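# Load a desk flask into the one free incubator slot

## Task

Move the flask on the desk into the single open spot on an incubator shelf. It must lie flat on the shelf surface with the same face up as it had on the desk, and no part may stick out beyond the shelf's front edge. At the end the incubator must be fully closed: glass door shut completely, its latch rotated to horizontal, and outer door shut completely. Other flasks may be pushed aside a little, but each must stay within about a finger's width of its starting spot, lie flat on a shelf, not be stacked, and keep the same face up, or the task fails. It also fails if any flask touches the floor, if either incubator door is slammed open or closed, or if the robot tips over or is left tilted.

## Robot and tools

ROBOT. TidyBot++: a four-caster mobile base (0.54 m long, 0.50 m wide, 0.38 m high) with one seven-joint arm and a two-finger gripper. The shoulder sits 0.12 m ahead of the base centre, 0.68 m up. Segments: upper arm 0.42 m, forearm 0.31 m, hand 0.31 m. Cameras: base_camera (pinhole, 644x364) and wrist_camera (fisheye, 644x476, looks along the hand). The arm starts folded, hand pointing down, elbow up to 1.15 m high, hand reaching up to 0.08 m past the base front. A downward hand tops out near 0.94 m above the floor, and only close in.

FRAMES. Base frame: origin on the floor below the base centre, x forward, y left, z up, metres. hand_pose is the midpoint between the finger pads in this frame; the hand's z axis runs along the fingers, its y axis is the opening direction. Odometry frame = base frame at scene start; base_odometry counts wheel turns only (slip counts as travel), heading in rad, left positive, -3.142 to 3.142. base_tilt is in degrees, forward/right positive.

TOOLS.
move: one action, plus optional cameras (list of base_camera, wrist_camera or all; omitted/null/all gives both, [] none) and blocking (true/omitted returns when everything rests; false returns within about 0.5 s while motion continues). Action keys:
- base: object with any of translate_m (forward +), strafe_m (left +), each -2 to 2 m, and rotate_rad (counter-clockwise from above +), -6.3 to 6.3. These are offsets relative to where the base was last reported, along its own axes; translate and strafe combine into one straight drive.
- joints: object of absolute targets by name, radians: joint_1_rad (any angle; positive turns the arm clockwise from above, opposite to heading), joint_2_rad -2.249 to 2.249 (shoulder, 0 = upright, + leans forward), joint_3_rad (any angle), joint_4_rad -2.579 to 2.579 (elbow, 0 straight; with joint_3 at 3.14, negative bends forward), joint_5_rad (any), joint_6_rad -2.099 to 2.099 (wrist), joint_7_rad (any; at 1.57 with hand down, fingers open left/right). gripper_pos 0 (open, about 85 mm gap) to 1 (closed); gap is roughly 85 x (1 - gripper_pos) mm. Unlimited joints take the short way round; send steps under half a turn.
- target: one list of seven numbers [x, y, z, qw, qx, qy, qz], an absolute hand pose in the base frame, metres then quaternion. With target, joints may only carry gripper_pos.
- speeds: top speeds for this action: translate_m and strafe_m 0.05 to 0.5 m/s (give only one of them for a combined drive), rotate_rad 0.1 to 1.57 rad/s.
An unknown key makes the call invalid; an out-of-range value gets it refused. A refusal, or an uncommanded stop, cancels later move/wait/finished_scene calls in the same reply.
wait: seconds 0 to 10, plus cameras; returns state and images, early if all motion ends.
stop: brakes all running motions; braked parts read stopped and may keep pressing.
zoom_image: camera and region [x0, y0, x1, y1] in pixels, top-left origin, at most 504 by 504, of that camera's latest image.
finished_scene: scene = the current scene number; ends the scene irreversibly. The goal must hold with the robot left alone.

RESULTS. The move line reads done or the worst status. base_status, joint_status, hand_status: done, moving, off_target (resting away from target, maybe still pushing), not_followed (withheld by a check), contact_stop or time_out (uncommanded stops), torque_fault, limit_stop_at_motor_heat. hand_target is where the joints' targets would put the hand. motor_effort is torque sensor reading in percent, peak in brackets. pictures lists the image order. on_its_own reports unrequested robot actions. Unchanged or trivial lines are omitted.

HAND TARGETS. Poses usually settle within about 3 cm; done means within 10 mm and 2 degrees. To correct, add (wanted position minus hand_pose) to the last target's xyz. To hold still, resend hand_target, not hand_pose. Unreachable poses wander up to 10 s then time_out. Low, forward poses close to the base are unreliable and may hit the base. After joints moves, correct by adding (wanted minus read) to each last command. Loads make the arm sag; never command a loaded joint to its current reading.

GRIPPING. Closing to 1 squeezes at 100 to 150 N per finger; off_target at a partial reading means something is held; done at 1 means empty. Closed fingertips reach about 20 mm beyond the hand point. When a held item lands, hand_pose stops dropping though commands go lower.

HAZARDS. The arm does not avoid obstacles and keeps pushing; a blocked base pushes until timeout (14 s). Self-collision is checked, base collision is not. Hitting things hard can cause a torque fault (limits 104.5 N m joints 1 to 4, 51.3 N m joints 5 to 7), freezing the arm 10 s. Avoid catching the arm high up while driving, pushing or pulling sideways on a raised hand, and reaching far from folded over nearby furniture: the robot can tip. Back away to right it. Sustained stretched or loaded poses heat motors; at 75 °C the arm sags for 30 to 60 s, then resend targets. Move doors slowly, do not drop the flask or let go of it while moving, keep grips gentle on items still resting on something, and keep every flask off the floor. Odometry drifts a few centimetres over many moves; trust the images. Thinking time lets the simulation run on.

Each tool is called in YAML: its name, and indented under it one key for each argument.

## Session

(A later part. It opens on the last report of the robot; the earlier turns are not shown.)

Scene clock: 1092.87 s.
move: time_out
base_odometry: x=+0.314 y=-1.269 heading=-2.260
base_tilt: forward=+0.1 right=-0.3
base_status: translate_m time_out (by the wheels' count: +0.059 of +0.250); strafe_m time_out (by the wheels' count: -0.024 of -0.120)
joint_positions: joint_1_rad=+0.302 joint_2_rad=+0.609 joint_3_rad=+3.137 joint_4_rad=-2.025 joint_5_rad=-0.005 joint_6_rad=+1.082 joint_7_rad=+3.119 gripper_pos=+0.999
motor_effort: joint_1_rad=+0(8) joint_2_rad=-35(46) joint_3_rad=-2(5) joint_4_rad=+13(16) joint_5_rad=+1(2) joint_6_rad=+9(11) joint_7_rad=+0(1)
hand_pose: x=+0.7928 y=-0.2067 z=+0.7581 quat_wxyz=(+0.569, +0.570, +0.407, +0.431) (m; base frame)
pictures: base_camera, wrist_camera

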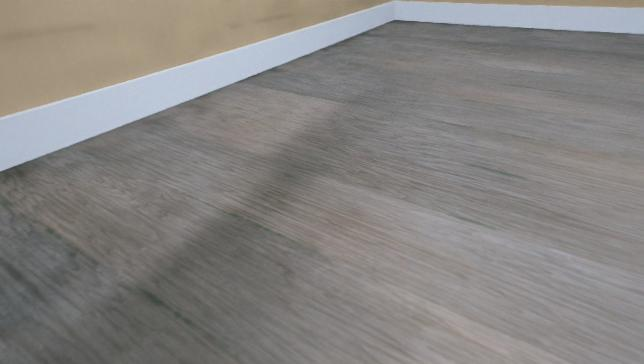

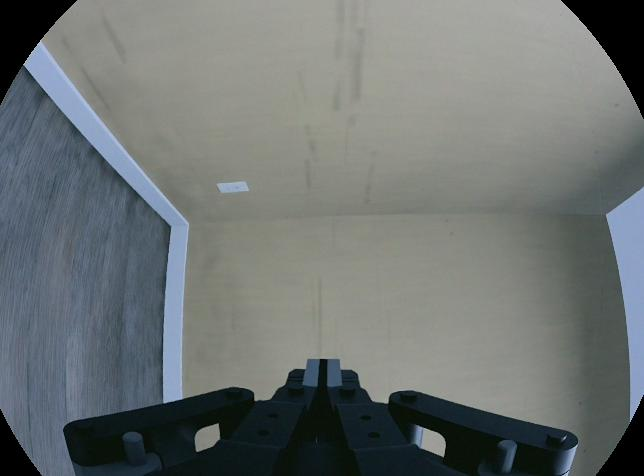

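move:
  joints: {"joint_2_rad": 0.0, "joint_4_rad": -1.9, "joint_6_rad": 1.4, "joint_1_rad": 0.8}
  cameras: ["wrist_camera"]

move:
  joints: {"joint_1_rad": 1.6}
  cameras: ["wrist_camera"]

move:
  joints: {"joint_1_rad": 2.4}
  cameras: ["wrist_camera"]

Scene clock: 1117.43 s.
move: done
joint_status: all done
motor_effort: joint_1_rad=+0(4) joint_2_rad=-19(37) joint_3_rad=-1(4) joint_4_rad=+19(19) joint_5_rad=+0(1) joint_6_rad=+5(10) joint_7_rad=+0(1)
pictures: wrist_camera

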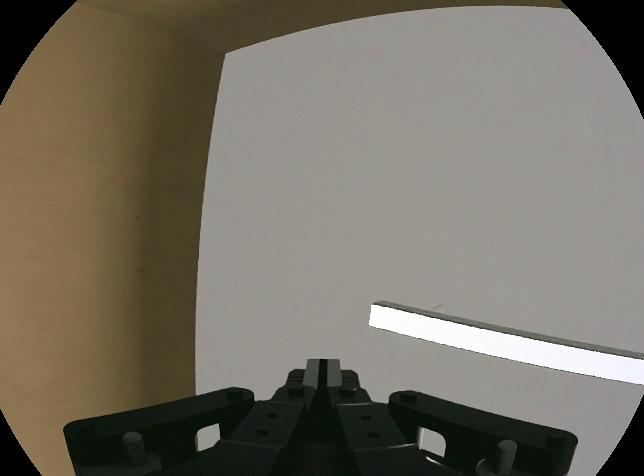

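Scene clock: 1119.50 s.
move: done
joint_status: all done
motor_effort: joint_1_rad=+0(2) joint_2_rad=-19(20) joint_3_rad=-1(2) joint_4_rad=+18(19) joint_5_rad=+0(1) joint_6_rad=+5(5) joint_7_rad=+0(1)
pictures: wrist_camera

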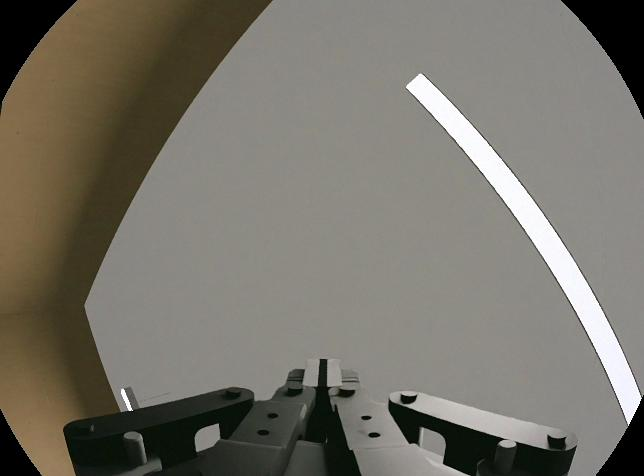

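Scene clock: 1121.57 s.
move: done
base_odometry: x=+0.314 y=-1.269 heading=-2.260
base_tilt: forward=+0.0 right=-0.3
joint_positions: joint_1_rad=+2.388 joint_2_rad=+0.007 joint_3_rad=+3.136 joint_4_rad=-1.916 joint_5_rad=-0.005 joint_6_rad=+1.358 joint_7_rad=+3.119 gripper_pos=+0.999
joint_status: all done
motor_effort: joint_1_rad=+0(2) joint_2_rad=-19(20) joint_3_rad=-1(2) joint_4_rad=+18(19) joint_5_rad=+0(1) joint_6_rad=+5(6) joint_7_rad=+0(1)
hand_pose: x=-0.2186 y=-0.3198 z=+1.2566 quat_wxyz=(+0.886, +0.254, -0.115, -0.369) (m; base frame)
pictures: wrist_camera

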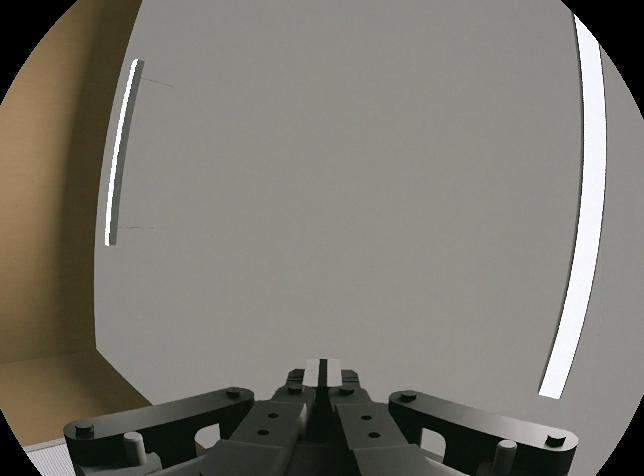

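move:
  joints: {"joint_6_rad": -0.7, "joint_2_rad": -0.1}
  cameras: ["wrist_camera"]

move:
  joints: {"joint_1_rad": 1.5}
  cameras: ["wrist_camera"]

move:
  joints: {"joint_1_rad": 0.6}
  cameras: ["wrist_camera"]

Scene clock: 1133.37 s.
move: done
joint_status: all done
motor_effort: joint_1_rad=+0(1) joint_2_rad=-16(21) joint_3_rad=-1(2) joint_4_rad=+20(22) joint_5_rad=+0(1) joint_6_rad=+5(10) joint_7_rad=+0(1)
pictures: wrist_camera

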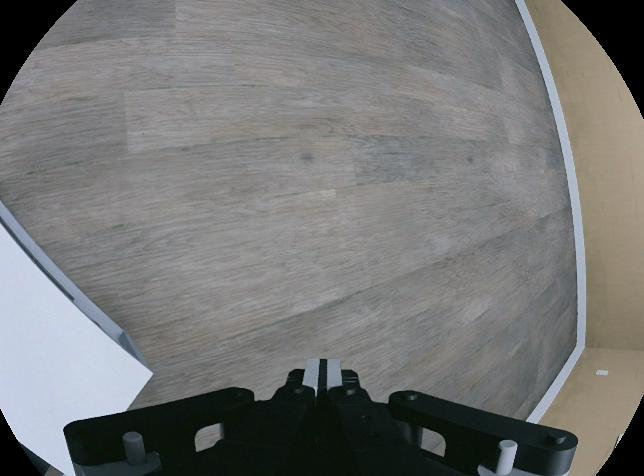

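Scene clock: 1135.53 s.
move: done
joint_status: all done
motor_effort: joint_1_rad=+0(2) joint_2_rad=-16(17) joint_3_rad=+0(2) joint_4_rad=+19(20) joint_5_rad=+0(1) joint_6_rad=+6(6) joint_7_rad=+0(1)
pictures: wrist_camera

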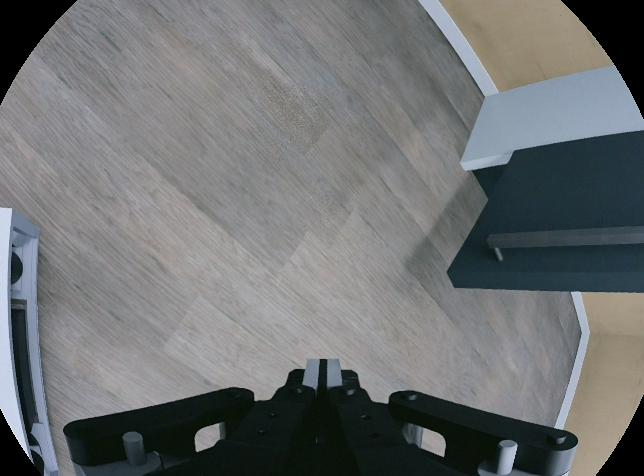

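Scene clock: 1137.70 s.
move: done
base_odometry: x=+0.314 y=-1.269 heading=-2.260
base_tilt: forward=+0.0 right=-0.3
joint_positions: joint_1_rad=+0.612 joint_2_rad=-0.079 joint_3_rad=+3.136 joint_4_rad=-1.911 joint_5_rad=-0.005 joint_6_rad=-0.649 joint_7_rad=+3.119 gripper_pos=+0.999
joint_status: all done
motor_effort: joint_1_rad=-1(2) joint_2_rad=-16(17) joint_3_rad=-1(2) joint_4_rad=+19(20) joint_5_rad=+0(1) joint_6_rad=+5(6) joint_7_rad=+0(1)
hand_pose: x=+0.4993 y=-0.2614 z=+0.7744 quat_wxyz=(+0.285, +0.844, +0.428, +0.155) (m; base frame)
pictures: wrist_camera

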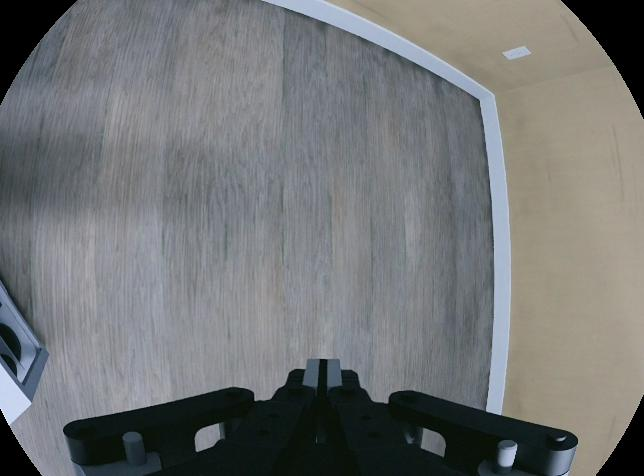

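move:
  joints: {"joint_1_rad": -0.5}
  cameras: ["wrist_camera"]

move:
  joints: {"joint_1_rad": -1.2}
  cameras: ["wrist_camera"]

Scene clock: 1144.73 s.
move: off_target
joint_status: joint_1_rad off_target (ended at -0.384, target -0.500)
motor_effort: joint_1_rad=-17(18) joint_2_rad=-18(20) joint_3_rad=-20(21) joint_4_rad=+9(20) joint_5_rad=-6(6) joint_6_rad=+1(6) joint_7_rad=+1(1)
pictures: wrist_camera

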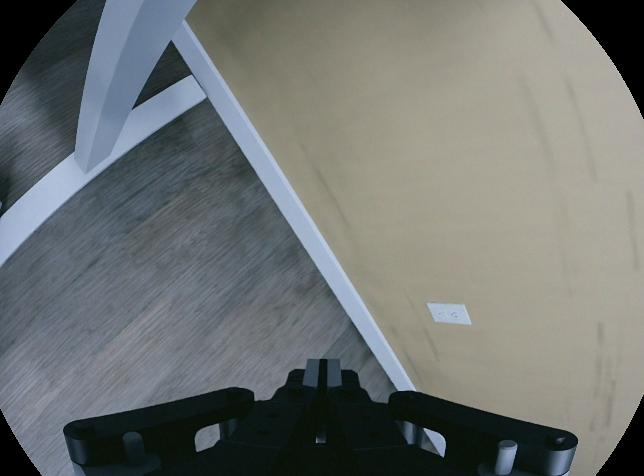

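Scene clock: 1146.77 s.
move: off_target
base_odometry: x=+0.313 y=-1.270 heading=-2.262
base_tilt: forward=+0.2 right=+0.2
joint_positions: joint_1_rad=-0.797 joint_2_rad=-0.075 joint_3_rad=+3.533 joint_4_rad=-1.847 joint_5_rad=+0.123 joint_6_rad=-0.650 joint_7_rad=+3.119 gripper_pos=+0.999
joint_status: joint_1_rad off_target (ended at -0.797, target -1.200)
motor_effort: joint_1_rad=-67(68) joint_2_rad=-22(23) joint_3_rad=-76(77) joint_4_rad=+9(11) joint_5_rad=-25(25) joint_6_rad=+0(2) joint_7_rad=+4(4)
hand_pose: x=+0.5760 y=+0.1703 z=+0.8025 quat_wxyz=(+0.221, +0.500, +0.791, +0.273) (m; base frame)
pictures: wrist_camera

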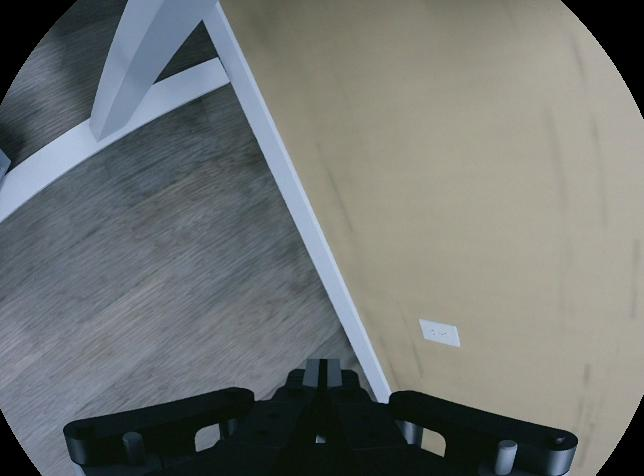

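move:
  joints: {"joint_1_rad": 0.6, "joint_3_rad": 3.131}
  cameras: ["wrist_camera"]

Scene clock: 1194.97 s.
move: done
base_odometry: x=+0.314 y=-1.269 heading=-2.259
base_tilt: forward=+0.1 right=-0.3
joint_positions: joint_1_rad=+0.587 joint_2_rad=-0.094 joint_3_rad=+3.126 joint_4_rad=-1.904 joint_5_rad=+0.043 joint_6_rad=-0.675 joint_7_rad=+3.119 gripper_pos=+0.999
joint_status: all done
motor_effort: joint_1_rad=-1(67) joint_2_rad=-16(26) joint_3_rad=+0(77) joint_4_rad=+20(21) joint_5_rad=+0(25) joint_6_rad=+6(6) joint_7_rad=+0(4)
hand_pose: x=+0.4985 y=-0.2523 z=+0.7799 quat_wxyz=(+0.290, +0.830, +0.454, +0.141) (m; base frame)
pictures: wrist_camera

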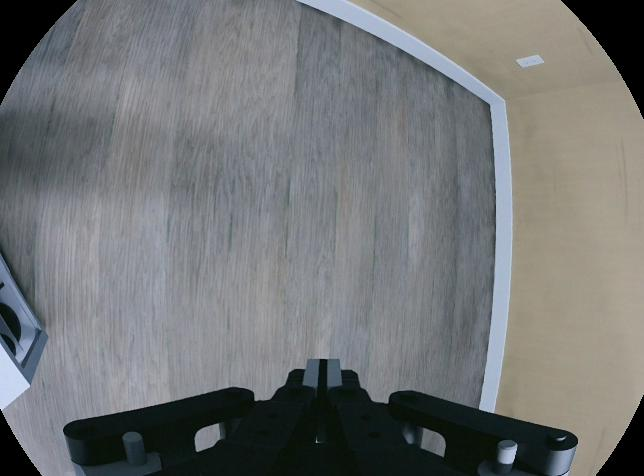

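move:
  base: {"translate_m": -0.201, "strafe_m": -0.322}
  speeds: {"translate_m": 0.15}

Scene clock: 1202.40 s.
move: done
base_odometry: x=+0.193 y=-0.910 heading=-2.259
base_tilt: forward=+0.1 right=-0.3
base_status: done
joint_positions: joint_1_rad=+0.593 joint_2_rad=-0.094 joint_3_rad=+3.126 joint_4_rad=-1.904 joint_5_rad=+0.043 joint_6_rad=-0.675 joint_7_rad=+3.119 gripper_pos=+0.999
motor_effort: joint_1_rad=+0(2) joint_2_rad=-16(19) joint_3_rad=-1(2) joint_4_rad=+20(20) joint_5_rad=+0(1) joint_6_rad=+6(6) joint_7_rad=+0(1)
hand_pose: x=+0.4970 y=-0.2546 z=+0.7797 quat_wxyz=(+0.291, +0.832, +0.452, +0.140) (m; base frame)
pictures: base_camera, wrist_camera

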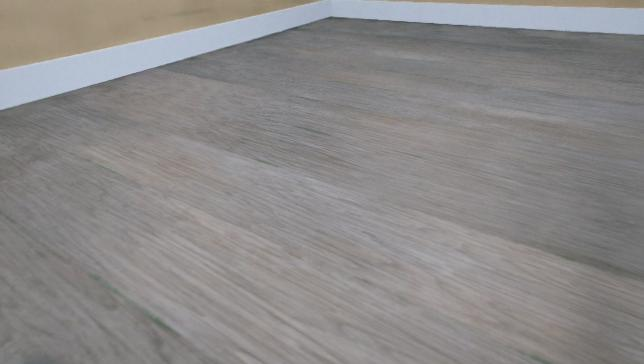

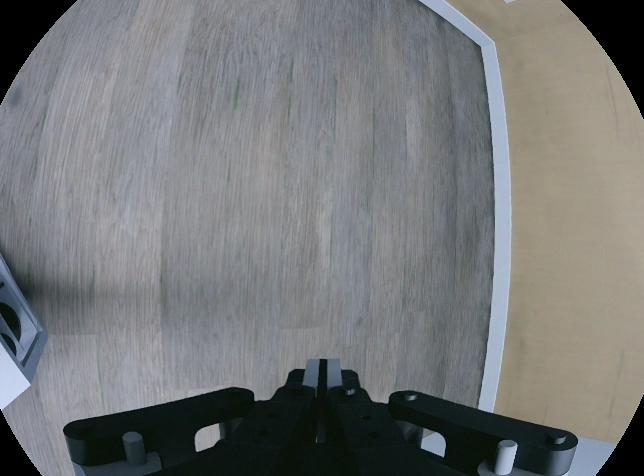

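move:
  base: {"rotate_rad": -1.459}
  speeds: {"rotate_rad": 0.6}

Scene clock: 1210.03 s.
move: done
base_odometry: x=+0.193 y=-0.910 heading=+2.565
base_tilt: forward=+0.0 right=-0.3
base_status: done
joint_positions: joint_1_rad=+0.597 joint_2_rad=-0.094 joint_3_rad=+3.126 joint_4_rad=-1.904 joint_5_rad=+0.043 joint_6_rad=-0.675 joint_7_rad=+3.119 gripper_pos=+0.999
motor_effort: joint_1_rad=+0(2) joint_2_rad=-16(17) joint_3_rad=+0(3) joint_4_rad=+20(20) joint_5_rad=+0(1) joint_6_rad=+6(6) joint_7_rad=+0(1)
hand_pose: x=+0.4962 y=-0.2558 z=+0.7797 quat_wxyz=(+0.291, +0.832, +0.450, +0.140) (m; base frame)
pictures: base_camera, wrist_camera

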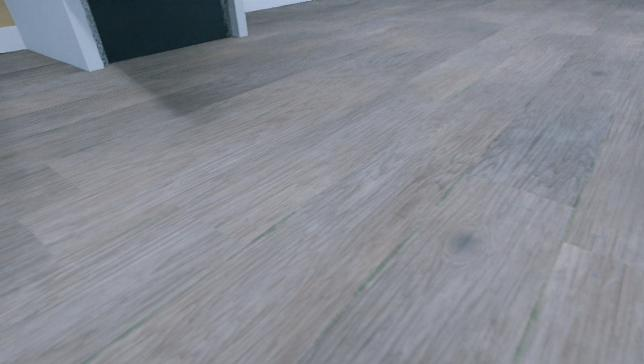

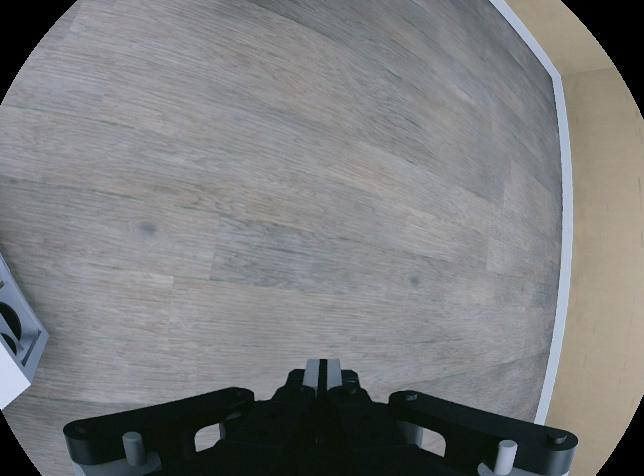

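move:
  base: {"translate_m": 0.203, "strafe_m": 0.605}
  speeds: {"translate_m": 0.25}
  cameras: ["wrist_camera"]

move:
  joints: {"joint_1_rad": 0.0, "joint_2_rad": 0.2, "joint_3_rad": 3.131, "joint_4_rad": -2.1, "joint_5_rad": 0.0, "joint_6_rad": 0.7, "joint_7_rad": 3.1}
  cameras: ["wrist_camera"]

Scene clock: 1232.70 s.
move: done
base_status: done
motor_effort: joint_1_rad=+0(2) joint_2_rad=-16(17) joint_3_rad=-1(4) joint_4_rad=+20(20) joint_5_rad=+0(1) joint_6_rad=+5(6) joint_7_rad=+0(1)
pictures: wrist_camera

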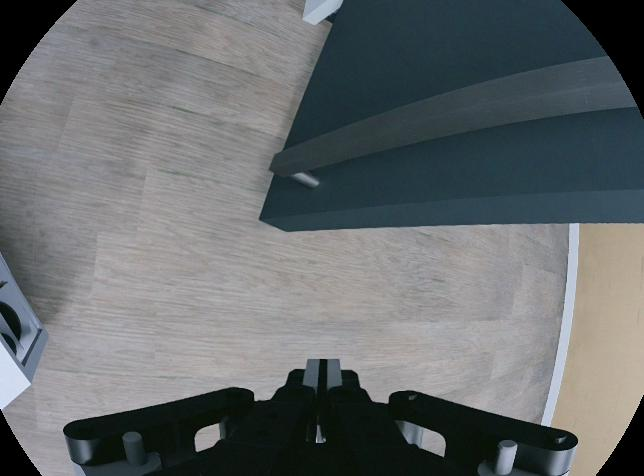

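Scene clock: 1235.07 s.
move: done
base_odometry: x=-0.307 y=-1.306 heading=+2.565
base_tilt: forward=+0.0 right=-0.3
joint_positions: joint_1_rad=+0.009 joint_2_rad=+0.191 joint_3_rad=+3.126 joint_4_rad=-2.087 joint_5_rad=+0.043 joint_6_rad=+0.654 joint_7_rad=+3.119 gripper_pos=+0.999
joint_status: all done
motor_effort: joint_1_rad=-1(3) joint_2_rad=-25(26) joint_3_rad=-1(2) joint_4_rad=+18(20) joint_5_rad=+0(1) joint_6_rad=+9(10) joint_7_rad=+0(1)
hand_pose: x=+0.7482 y=+0.0126 z=+0.8742 quat_wxyz=(+0.480, +0.503, +0.523, +0.493) (m; base frame)
pictures: wrist_camera

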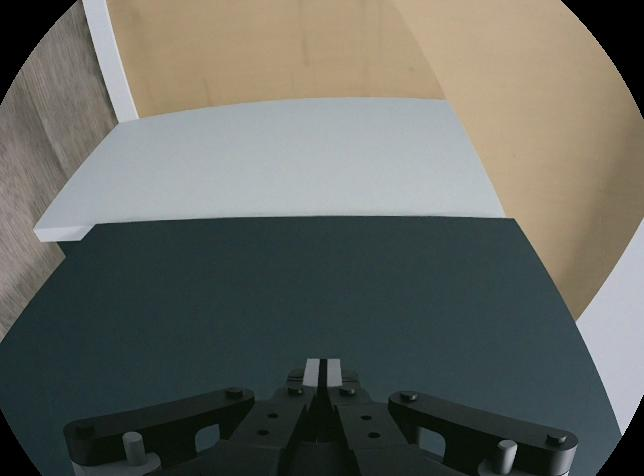

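move:
  joints: {"joint_1_rad": 0.0, "joint_2_rad": 0.58, "joint_4_rad": -2.02, "joint_6_rad": 1.1}
  cameras: ["wrist_camera"]

Scene clock: 1241.90 s.
move: done
base_odometry: x=-0.307 y=-1.306 heading=+2.565
base_tilt: forward=+0.0 right=-0.3
joint_positions: joint_1_rad=+0.009 joint_2_rad=+0.581 joint_3_rad=+3.126 joint_4_rad=-2.039 joint_5_rad=+0.043 joint_6_rad=+1.055 joint_7_rad=+3.119 gripper_pos=+0.999
joint_status: all done
motor_effort: joint_1_rad=+0(1) joint_2_rad=-34(37) joint_3_rad=-2(2) joint_4_rad=+14(19) joint_5_rad=+0(1) joint_6_rad=+9(10) joint_7_rad=+1(1)
hand_pose: x=+0.8176 y=+0.0148 z=+0.7627 quat_wxyz=(+0.488, +0.491, +0.506, +0.514) (m; base frame)
pictures: wrist_camera

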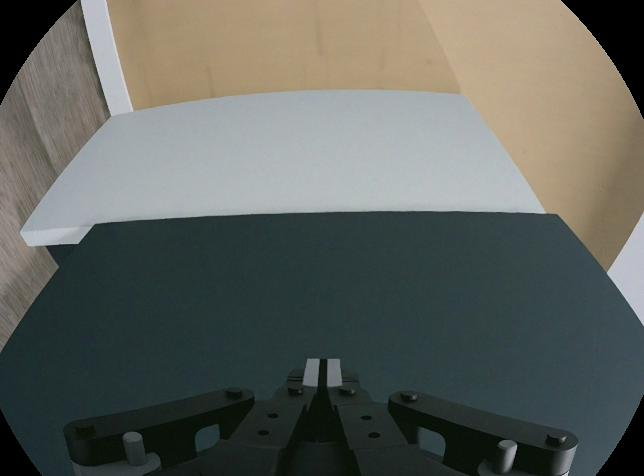

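move:
  base: {"translate_m": 0.115, "strafe_m": -0.131}
  speeds: {"translate_m": 0.07}
  cameras: ["wrist_camera"]

move:
  base: {"translate_m": 0.15, "strafe_m": -0.132}
  speeds: {"translate_m": 0.07}
  cameras: ["wrist_camera"]

Scene clock: 1262.40 s.
move: done
base_status: done
motor_effort: joint_1_rad=+0(4) joint_2_rad=-34(36) joint_3_rad=-1(3) joint_4_rad=+14(18) joint_5_rad=+0(4) joint_6_rad=+9(9) joint_7_rad=+0(1)
pictures: wrist_camera

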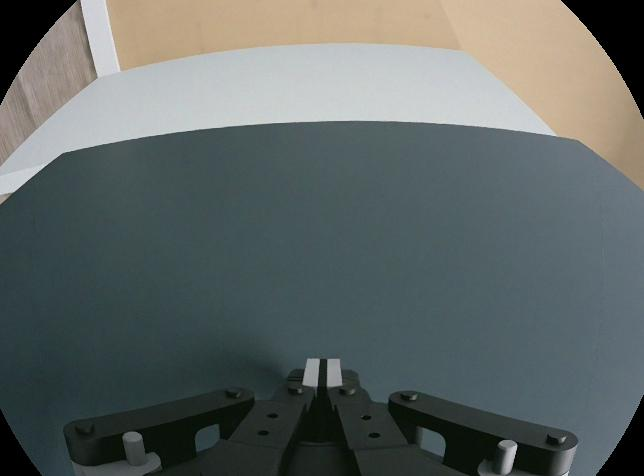

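Scene clock: 1265.77 s.
move: done
base_odometry: x=-0.385 y=-0.941 heading=+2.565
base_tilt: forward=+0.0 right=-0.3
base_status: done
joint_positions: joint_1_rad=-0.004 joint_2_rad=+0.582 joint_3_rad=+3.125 joint_4_rad=-2.033 joint_5_rad=+0.043 joint_6_rad=+1.060 joint_7_rad=+3.119 gripper_pos=+0.999
motor_effort: joint_1_rad=+0(4) joint_2_rad=-34(36) joint_3_rad=-1(3) joint_4_rad=+14(17) joint_5_rad=+1(3) joint_6_rad=+9(10) joint_7_rad=+0(1)
hand_pose: x=+0.8188 y=+0.0243 z=+0.7664 quat_wxyz=(+0.487, +0.485, +0.507, +0.520) (m; base frame)
pictures: wrist_camera

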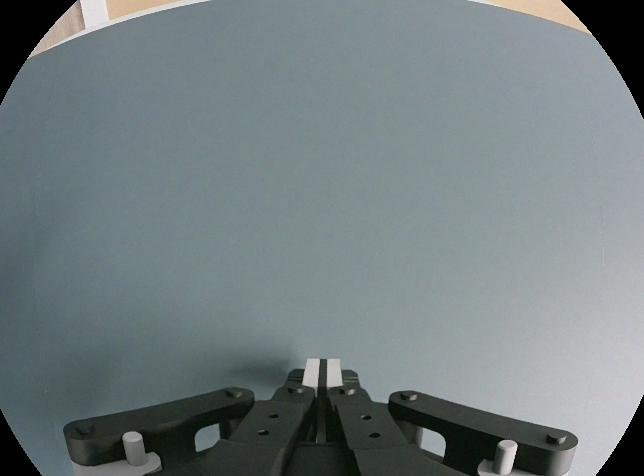

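move:
  base: {"translate_m": 0.220, "strafe_m": -0.060}
  speeds: {"translate_m": 0.07}
  cameras: ["wrist_camera"]

move:
  base: {"translate_m": 0.217, "strafe_m": 0.032}
  speeds: {"translate_m": 0.06}
  cameras: ["wrist_camera"]

Scene clock: 1275.20 s.
move: done
base_status: done
motor_effort: joint_1_rad=+0(2) joint_2_rad=-35(37) joint_3_rad=-2(3) joint_4_rad=+14(20) joint_5_rad=+0(2) joint_6_rad=+9(10) joint_7_rad=+0(1)
pictures: wrist_camera

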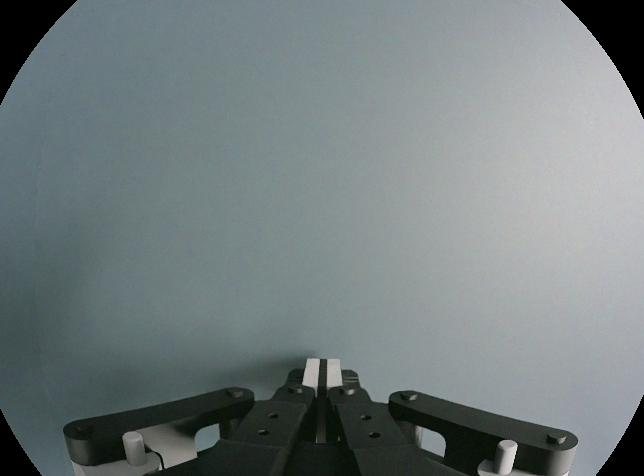

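Scene clock: 1279.33 s.
move: done
base_odometry: x=-0.736 y=-0.679 heading=+2.564
base_tilt: forward=+0.0 right=-0.3
base_status: done
joint_positions: joint_1_rad=-0.003 joint_2_rad=+0.584 joint_3_rad=+3.125 joint_4_rad=-2.031 joint_5_rad=+0.043 joint_6_rad=+1.066 joint_7_rad=+3.119 gripper_pos=+0.999
motor_effort: joint_1_rad=+0(3) joint_2_rad=-35(36) joint_3_rad=-2(3) joint_4_rad=+14(20) joint_5_rad=+0(1) joint_6_rad=+9(10) joint_7_rad=+0(1)
hand_pose: x=+0.8194 y=+0.0241 z=+0.7681 quat_wxyz=(+0.489, +0.483, +0.505, +0.522) (m; base frame)
pictures: wrist_camera

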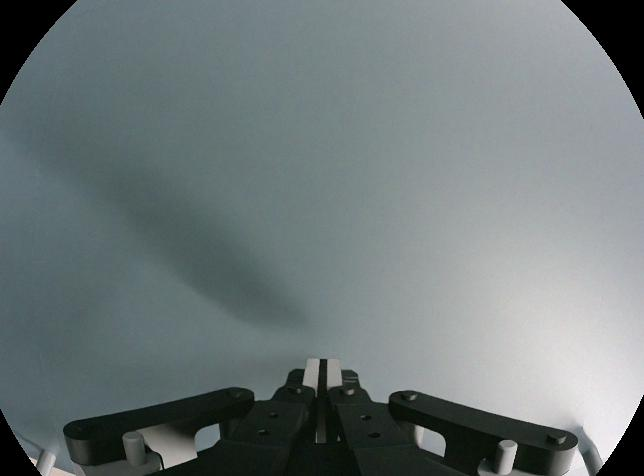

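move:
  base: {"translate_m": -0.6}
  speeds: {"translate_m": 0.25}
  cameras: ["wrist_camera"]

move:
  base: {"rotate_rad": 0.65}
  speeds: {"rotate_rad": 0.5}
  cameras: ["wrist_camera"]

move:
  base: {"translate_m": 0.18, "strafe_m": -0.907}
  speeds: {"translate_m": 0.3}
  cameras: ["wrist_camera"]

Scene clock: 1301.17 s.
move: done
base_status: done
motor_effort: joint_1_rad=+0(2) joint_2_rad=-34(37) joint_3_rad=-1(3) joint_4_rad=+14(15) joint_5_rad=+0(1) joint_6_rad=+9(9) joint_7_rad=+1(1)
pictures: wrist_camera

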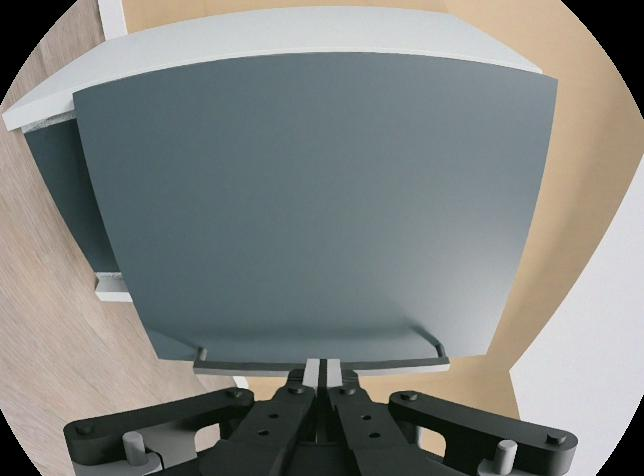

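Scene clock: 1303.30 s.
move: done
base_status: done
motor_effort: joint_1_rad=+1(4) joint_2_rad=-35(35) joint_3_rad=-2(5) joint_4_rad=+13(14) joint_5_rad=+0(1) joint_6_rad=+9(9) joint_7_rad=+0(1)
pictures: wrist_camera

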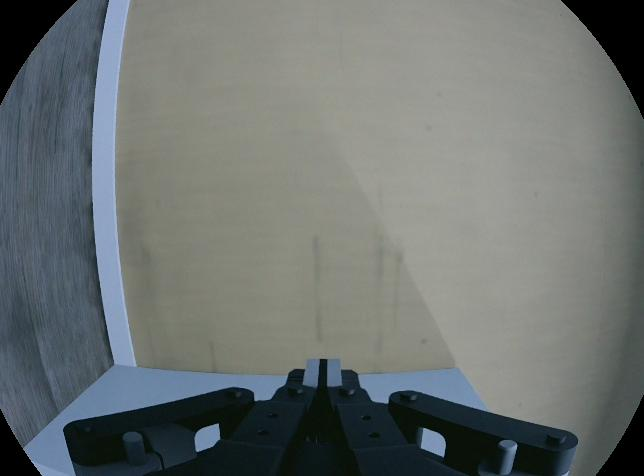

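Scene clock: 1307.33 s.
move: done
base_odometry: x=-0.479 y=-0.115 heading=-3.069
base_tilt: forward=+0.1 right=-0.3
base_status: done
joint_positions: joint_1_rad=+0.002 joint_2_rad=+0.585 joint_3_rad=+3.127 joint_4_rad=-2.030 joint_5_rad=+0.043 joint_6_rad=+1.066 joint_7_rad=+3.119 gripper_pos=+0.999
motor_effort: joint_1_rad=+0(3) joint_2_rad=-34(35) joint_3_rad=-2(4) joint_4_rad=+14(15) joint_5_rad=+0(1) joint_6_rad=+9(10) joint_7_rad=+0(1)
hand_pose: x=+0.8200 y=+0.0198 z=+0.7682 quat_wxyz=(+0.491, +0.485, +0.504, +0.520) (m; base frame)
pictures: wrist_camera

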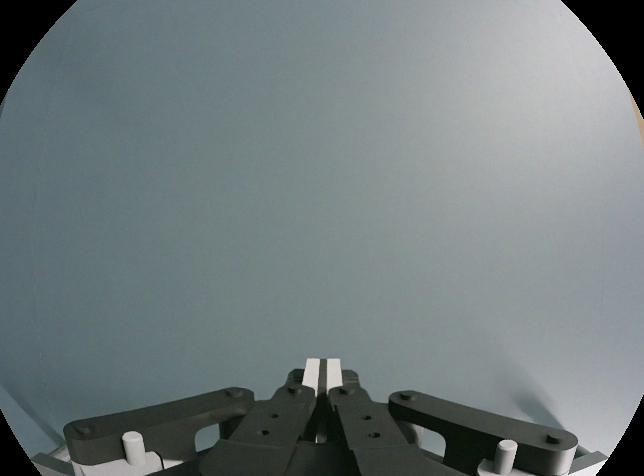

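move:
  base: {"translate_m": 0.194, "strafe_m": 0.05}
  speeds: {"translate_m": 0.08}
  cameras: ["wrist_camera"]

move:
  base: {"translate_m": 0.09, "strafe_m": 0.02}
  speeds: {"translate_m": 0.06}
  cameras: ["wrist_camera"]

Scene clock: 1320.60 s.
move: done
base_status: done
motor_effort: joint_1_rad=-1(3) joint_2_rad=-34(36) joint_3_rad=-2(4) joint_4_rad=+14(20) joint_5_rad=+0(2) joint_6_rad=+9(10) joint_7_rad=+0(1)
pictures: wrist_camera

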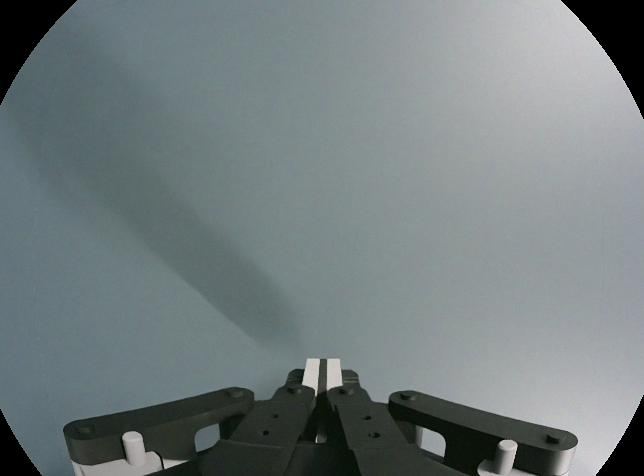

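Scene clock: 1322.67 s.
move: done
base_odometry: x=-0.757 y=-0.205 heading=-3.069
base_tilt: forward=+0.0 right=-0.3
base_status: done
joint_positions: joint_1_rad=+0.011 joint_2_rad=+0.544 joint_3_rad=+3.127 joint_4_rad=-2.100 joint_5_rad=+0.042 joint_6_rad=+1.083 joint_7_rad=+3.119 gripper_pos=+0.999
motor_effort: joint_1_rad=-3(5) joint_2_rad=-24(35) joint_3_rad=-3(4) joint_4_rad=+28(29) joint_5_rad=+1(2) joint_6_rad=+6(9) joint_7_rad=+1(1)
hand_pose: x=+0.7977 y=+0.0136 z=+0.7686 quat_wxyz=(+0.490, +0.490, +0.505, +0.515) (m; base frame)
pictures: wrist_camera

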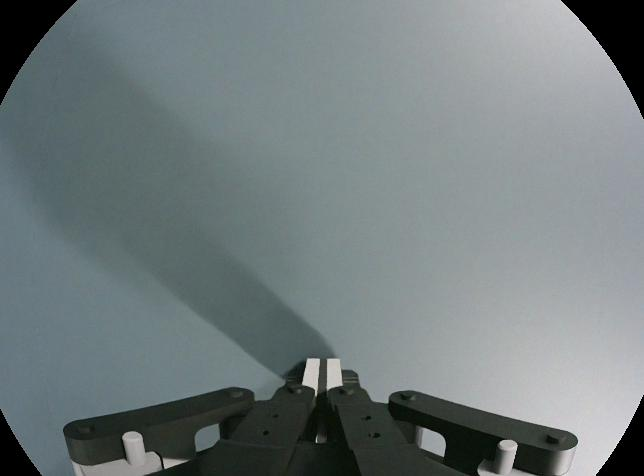

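move:
  base: {"translate_m": 0.012}
  speeds: {"translate_m": 0.05}
  cameras: []

move:
  base: {"translate_m": -0.45}
  speeds: {"translate_m": 0.25}

Scene clock: 1328.63 s.
move: done
base_status: done
motor_effort: joint_1_rad=-2(5) joint_2_rad=-21(26) joint_3_rad=-2(4) joint_4_rad=+33(35) joint_5_rad=+0(2) joint_6_rad=+6(8) joint_7_rad=+0(1)
pictures: none

Scene clock: 1331.30 s.
move: done
base_odometry: x=-0.319 y=-0.174 heading=-3.069
base_tilt: forward=+0.0 right=-0.3
base_status: done
joint_positions: joint_1_rad=+0.008 joint_2_rad=+0.587 joint_3_rad=+3.127 joint_4_rad=-2.018 joint_5_rad=+0.042 joint_6_rad=+1.090 joint_7_rad=+3.119 gripper_pos=+0.999
motor_effort: joint_1_rad=+0(3) joint_2_rad=-35(37) joint_3_rad=-2(4) joint_4_rad=+14(31) joint_5_rad=+0(1) joint_6_rad=+9(10) joint_7_rad=+0(1)
hand_pose: x=+0.8230 y=+0.0151 z=+0.7795 quat_wxyz=(+0.501, +0.478, +0.494, +0.527) (m; base frame)
pictures: base_camera, wrist_camera

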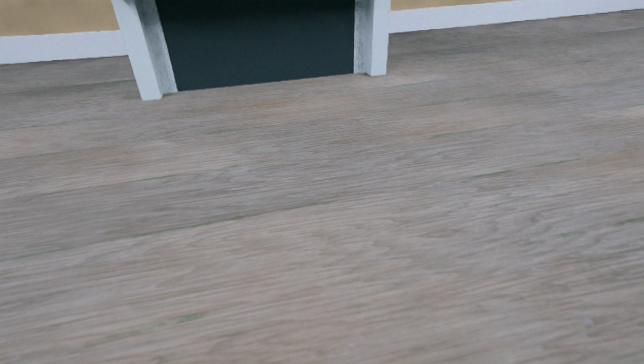

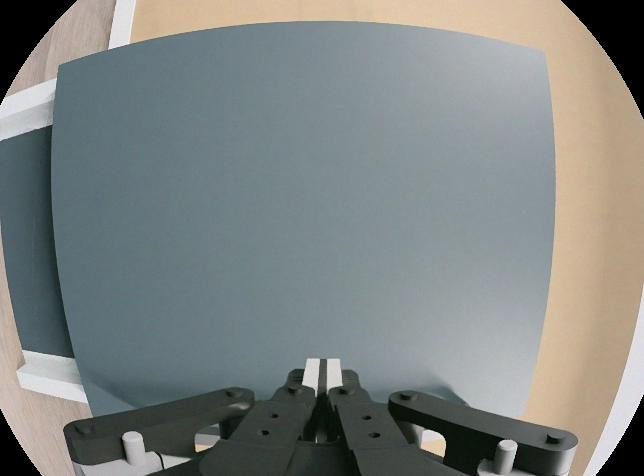

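move:
  base: {"strafe_m": -0.85, "translate_m": -0.1}
  speeds: {"strafe_m": 0.3}
  cameras: ["wrist_camera"]

move:
  base: {"rotate_rad": 0.75}
  speeds: {"rotate_rad": 0.5}

Scene clock: 1342.17 s.
move: done
base_status: done
motor_effort: joint_1_rad=+0(3) joint_2_rad=-34(35) joint_3_rad=-2(3) joint_4_rad=+14(15) joint_5_rad=+0(1) joint_6_rad=+9(9) joint_7_rad=+0(1)
pictures: wrist_camera

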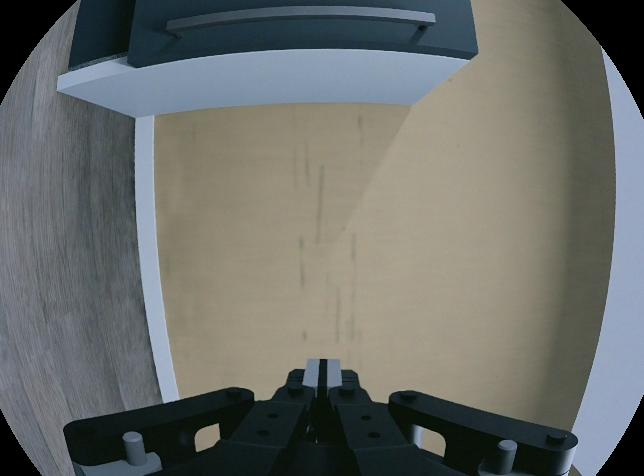

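Scene clock: 1344.50 s.
move: done
base_odometry: x=-0.281 y=+0.682 heading=-2.319
base_tilt: forward=+0.0 right=-0.3
base_status: done
joint_positions: joint_1_rad=-0.003 joint_2_rad=+0.587 joint_3_rad=+3.128 joint_4_rad=-2.018 joint_5_rad=+0.042 joint_6_rad=+1.090 joint_7_rad=+3.119 gripper_pos=+0.999
motor_effort: joint_1_rad=+0(4) joint_2_rad=-34(36) joint_3_rad=-2(4) joint_4_rad=+14(15) joint_5_rad=+0(1) joint_6_rad=+9(9) joint_7_rad=+1(1)
hand_pose: x=+0.8228 y=+0.0223 z=+0.7795 quat_wxyz=(+0.498, +0.475, +0.496, +0.529) (m; base frame)
pictures: base_camera, wrist_camera

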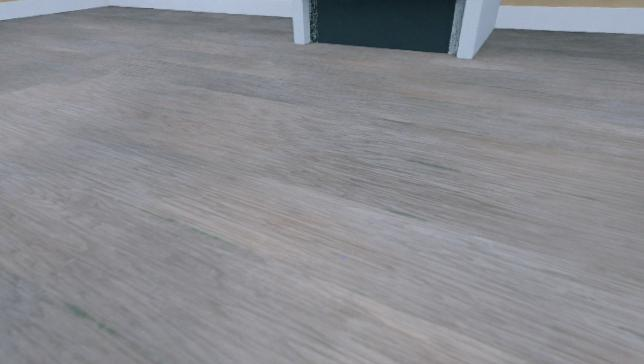

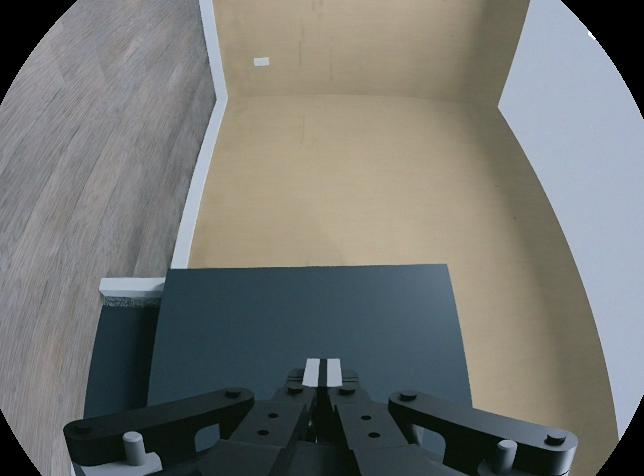

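move:
  base: {"rotate_rad": -0.35}
  speeds: {"rotate_rad": 0.5}

zoom_image:
  camera: "wrist_camera"
  region: [50, 140, 520, 420]

Scene clock: 1351.40 s.
move: done
base_odometry: x=-0.281 y=+0.682 heading=-2.668
base_tilt: forward=+0.0 right=-0.4
base_status: done
joint_positions: joint_1_rad=+0.003 joint_2_rad=+0.587 joint_3_rad=+3.129 joint_4_rad=-2.018 joint_5_rad=+0.042 joint_6_rad=+1.090 joint_7_rad=+3.119 gripper_pos=+0.999
motor_effort: joint_1_rad=+0(5) joint_2_rad=-34(35) joint_3_rad=-1(5) joint_4_rad=+14(14) joint_5_rad=+0(1) joint_6_rad=+9(9) joint_7_rad=+0(1)
hand_pose: x=+0.8230 y=+0.0178 z=+0.7795 quat_wxyz=(+0.500, +0.477, +0.495, +0.527) (m; base frame)
pictures: base_camera, wrist_camera

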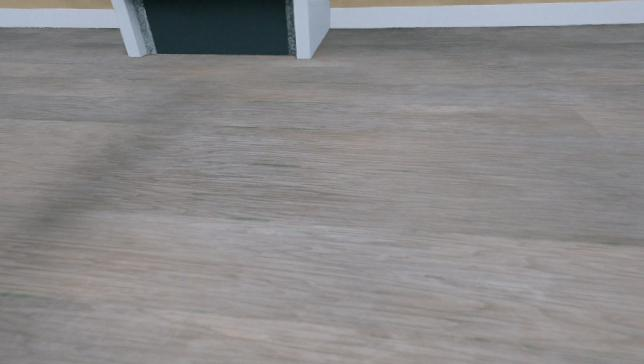

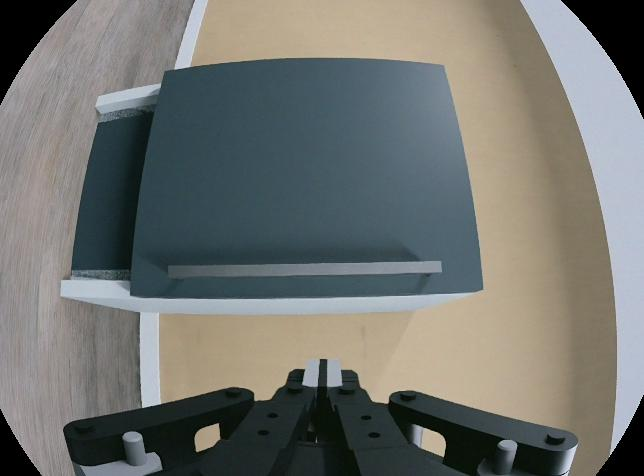

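Scaled by 1.072.

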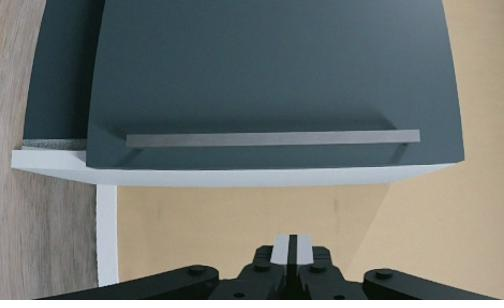

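zoom_image:
  camera: "wrist_camera"
  region: [50, 260, 200, 330]

zoom_image:
  camera: "wrist_camera"
  region: [380, 250, 500, 330]

move:
  base: {"translate_m": 0.45, "strafe_m": -0.25}
  speeds: {"translate_m": 0.3}

zoom_image:
  camera: "wrist_camera"
  region: [0, 0, 500, 400]

Scaled by 3.360.

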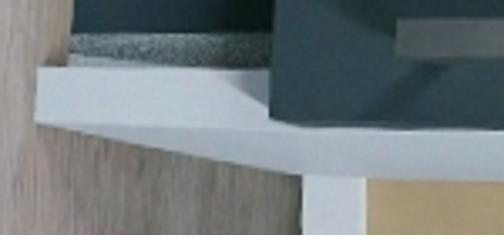

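Scaled by 4.200.

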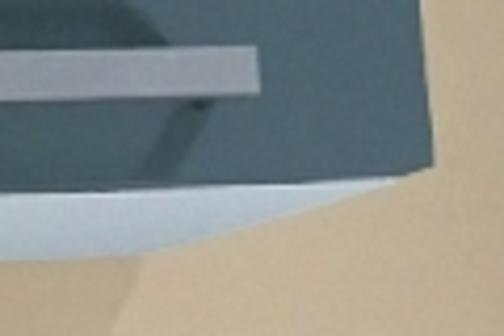

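Scene clock: 1361.77 s.
move: done
base_odometry: x=-0.795 y=+0.699 heading=-2.668
base_tilt: forward=+0.1 right=-0.3
base_status: done
joint_positions: joint_1_rad=+0.002 joint_2_rad=+0.587 joint_3_rad=+3.129 joint_4_rad=-2.018 joint_5_rad=+0.042 joint_6_rad=+1.090 joint_7_rad=+3.119 gripper_pos=+0.999
motor_effort: joint_1_rad=-1(2) joint_2_rad=-35(36) joint_3_rad=-2(3) joint_4_rad=+14(15) joint_5_rad=+0(1) joint_6_rad=+9(9) joint_7_rad=+0(1)
hand_pose: x=+0.8230 y=+0.0183 z=+0.7794 quat_wxyz=(+0.500, +0.477, +0.495, +0.527) (m; base frame)
pictures: base_camera, wrist_camera

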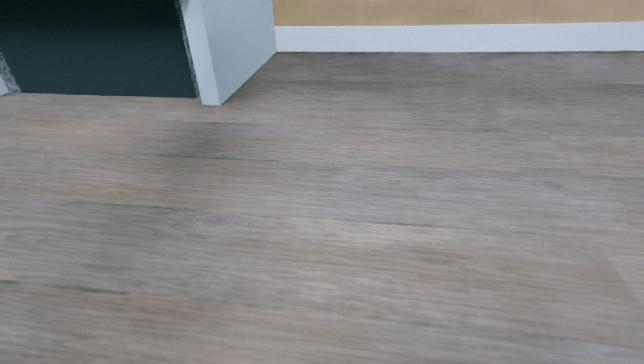

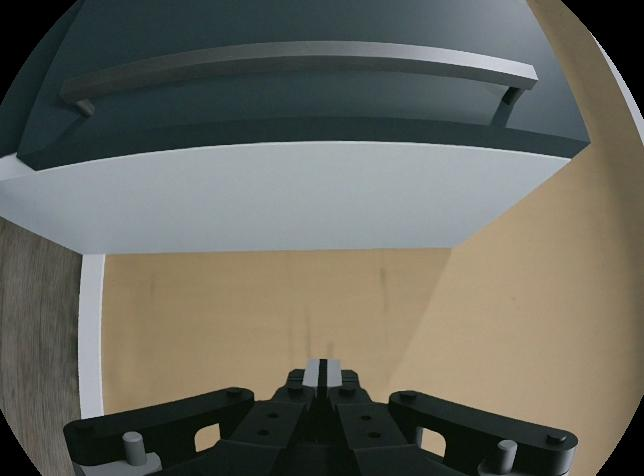

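Scaled by 1.008.

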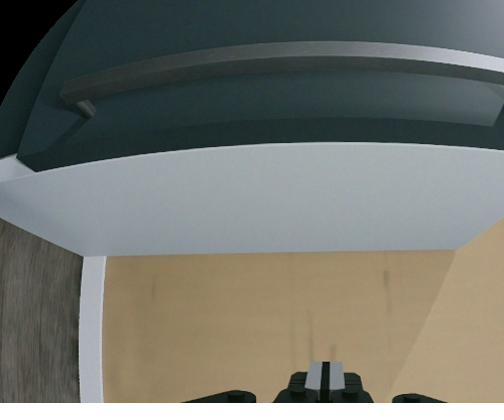

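finished_scene:
  scene: 2

The scene is finished: the task was done.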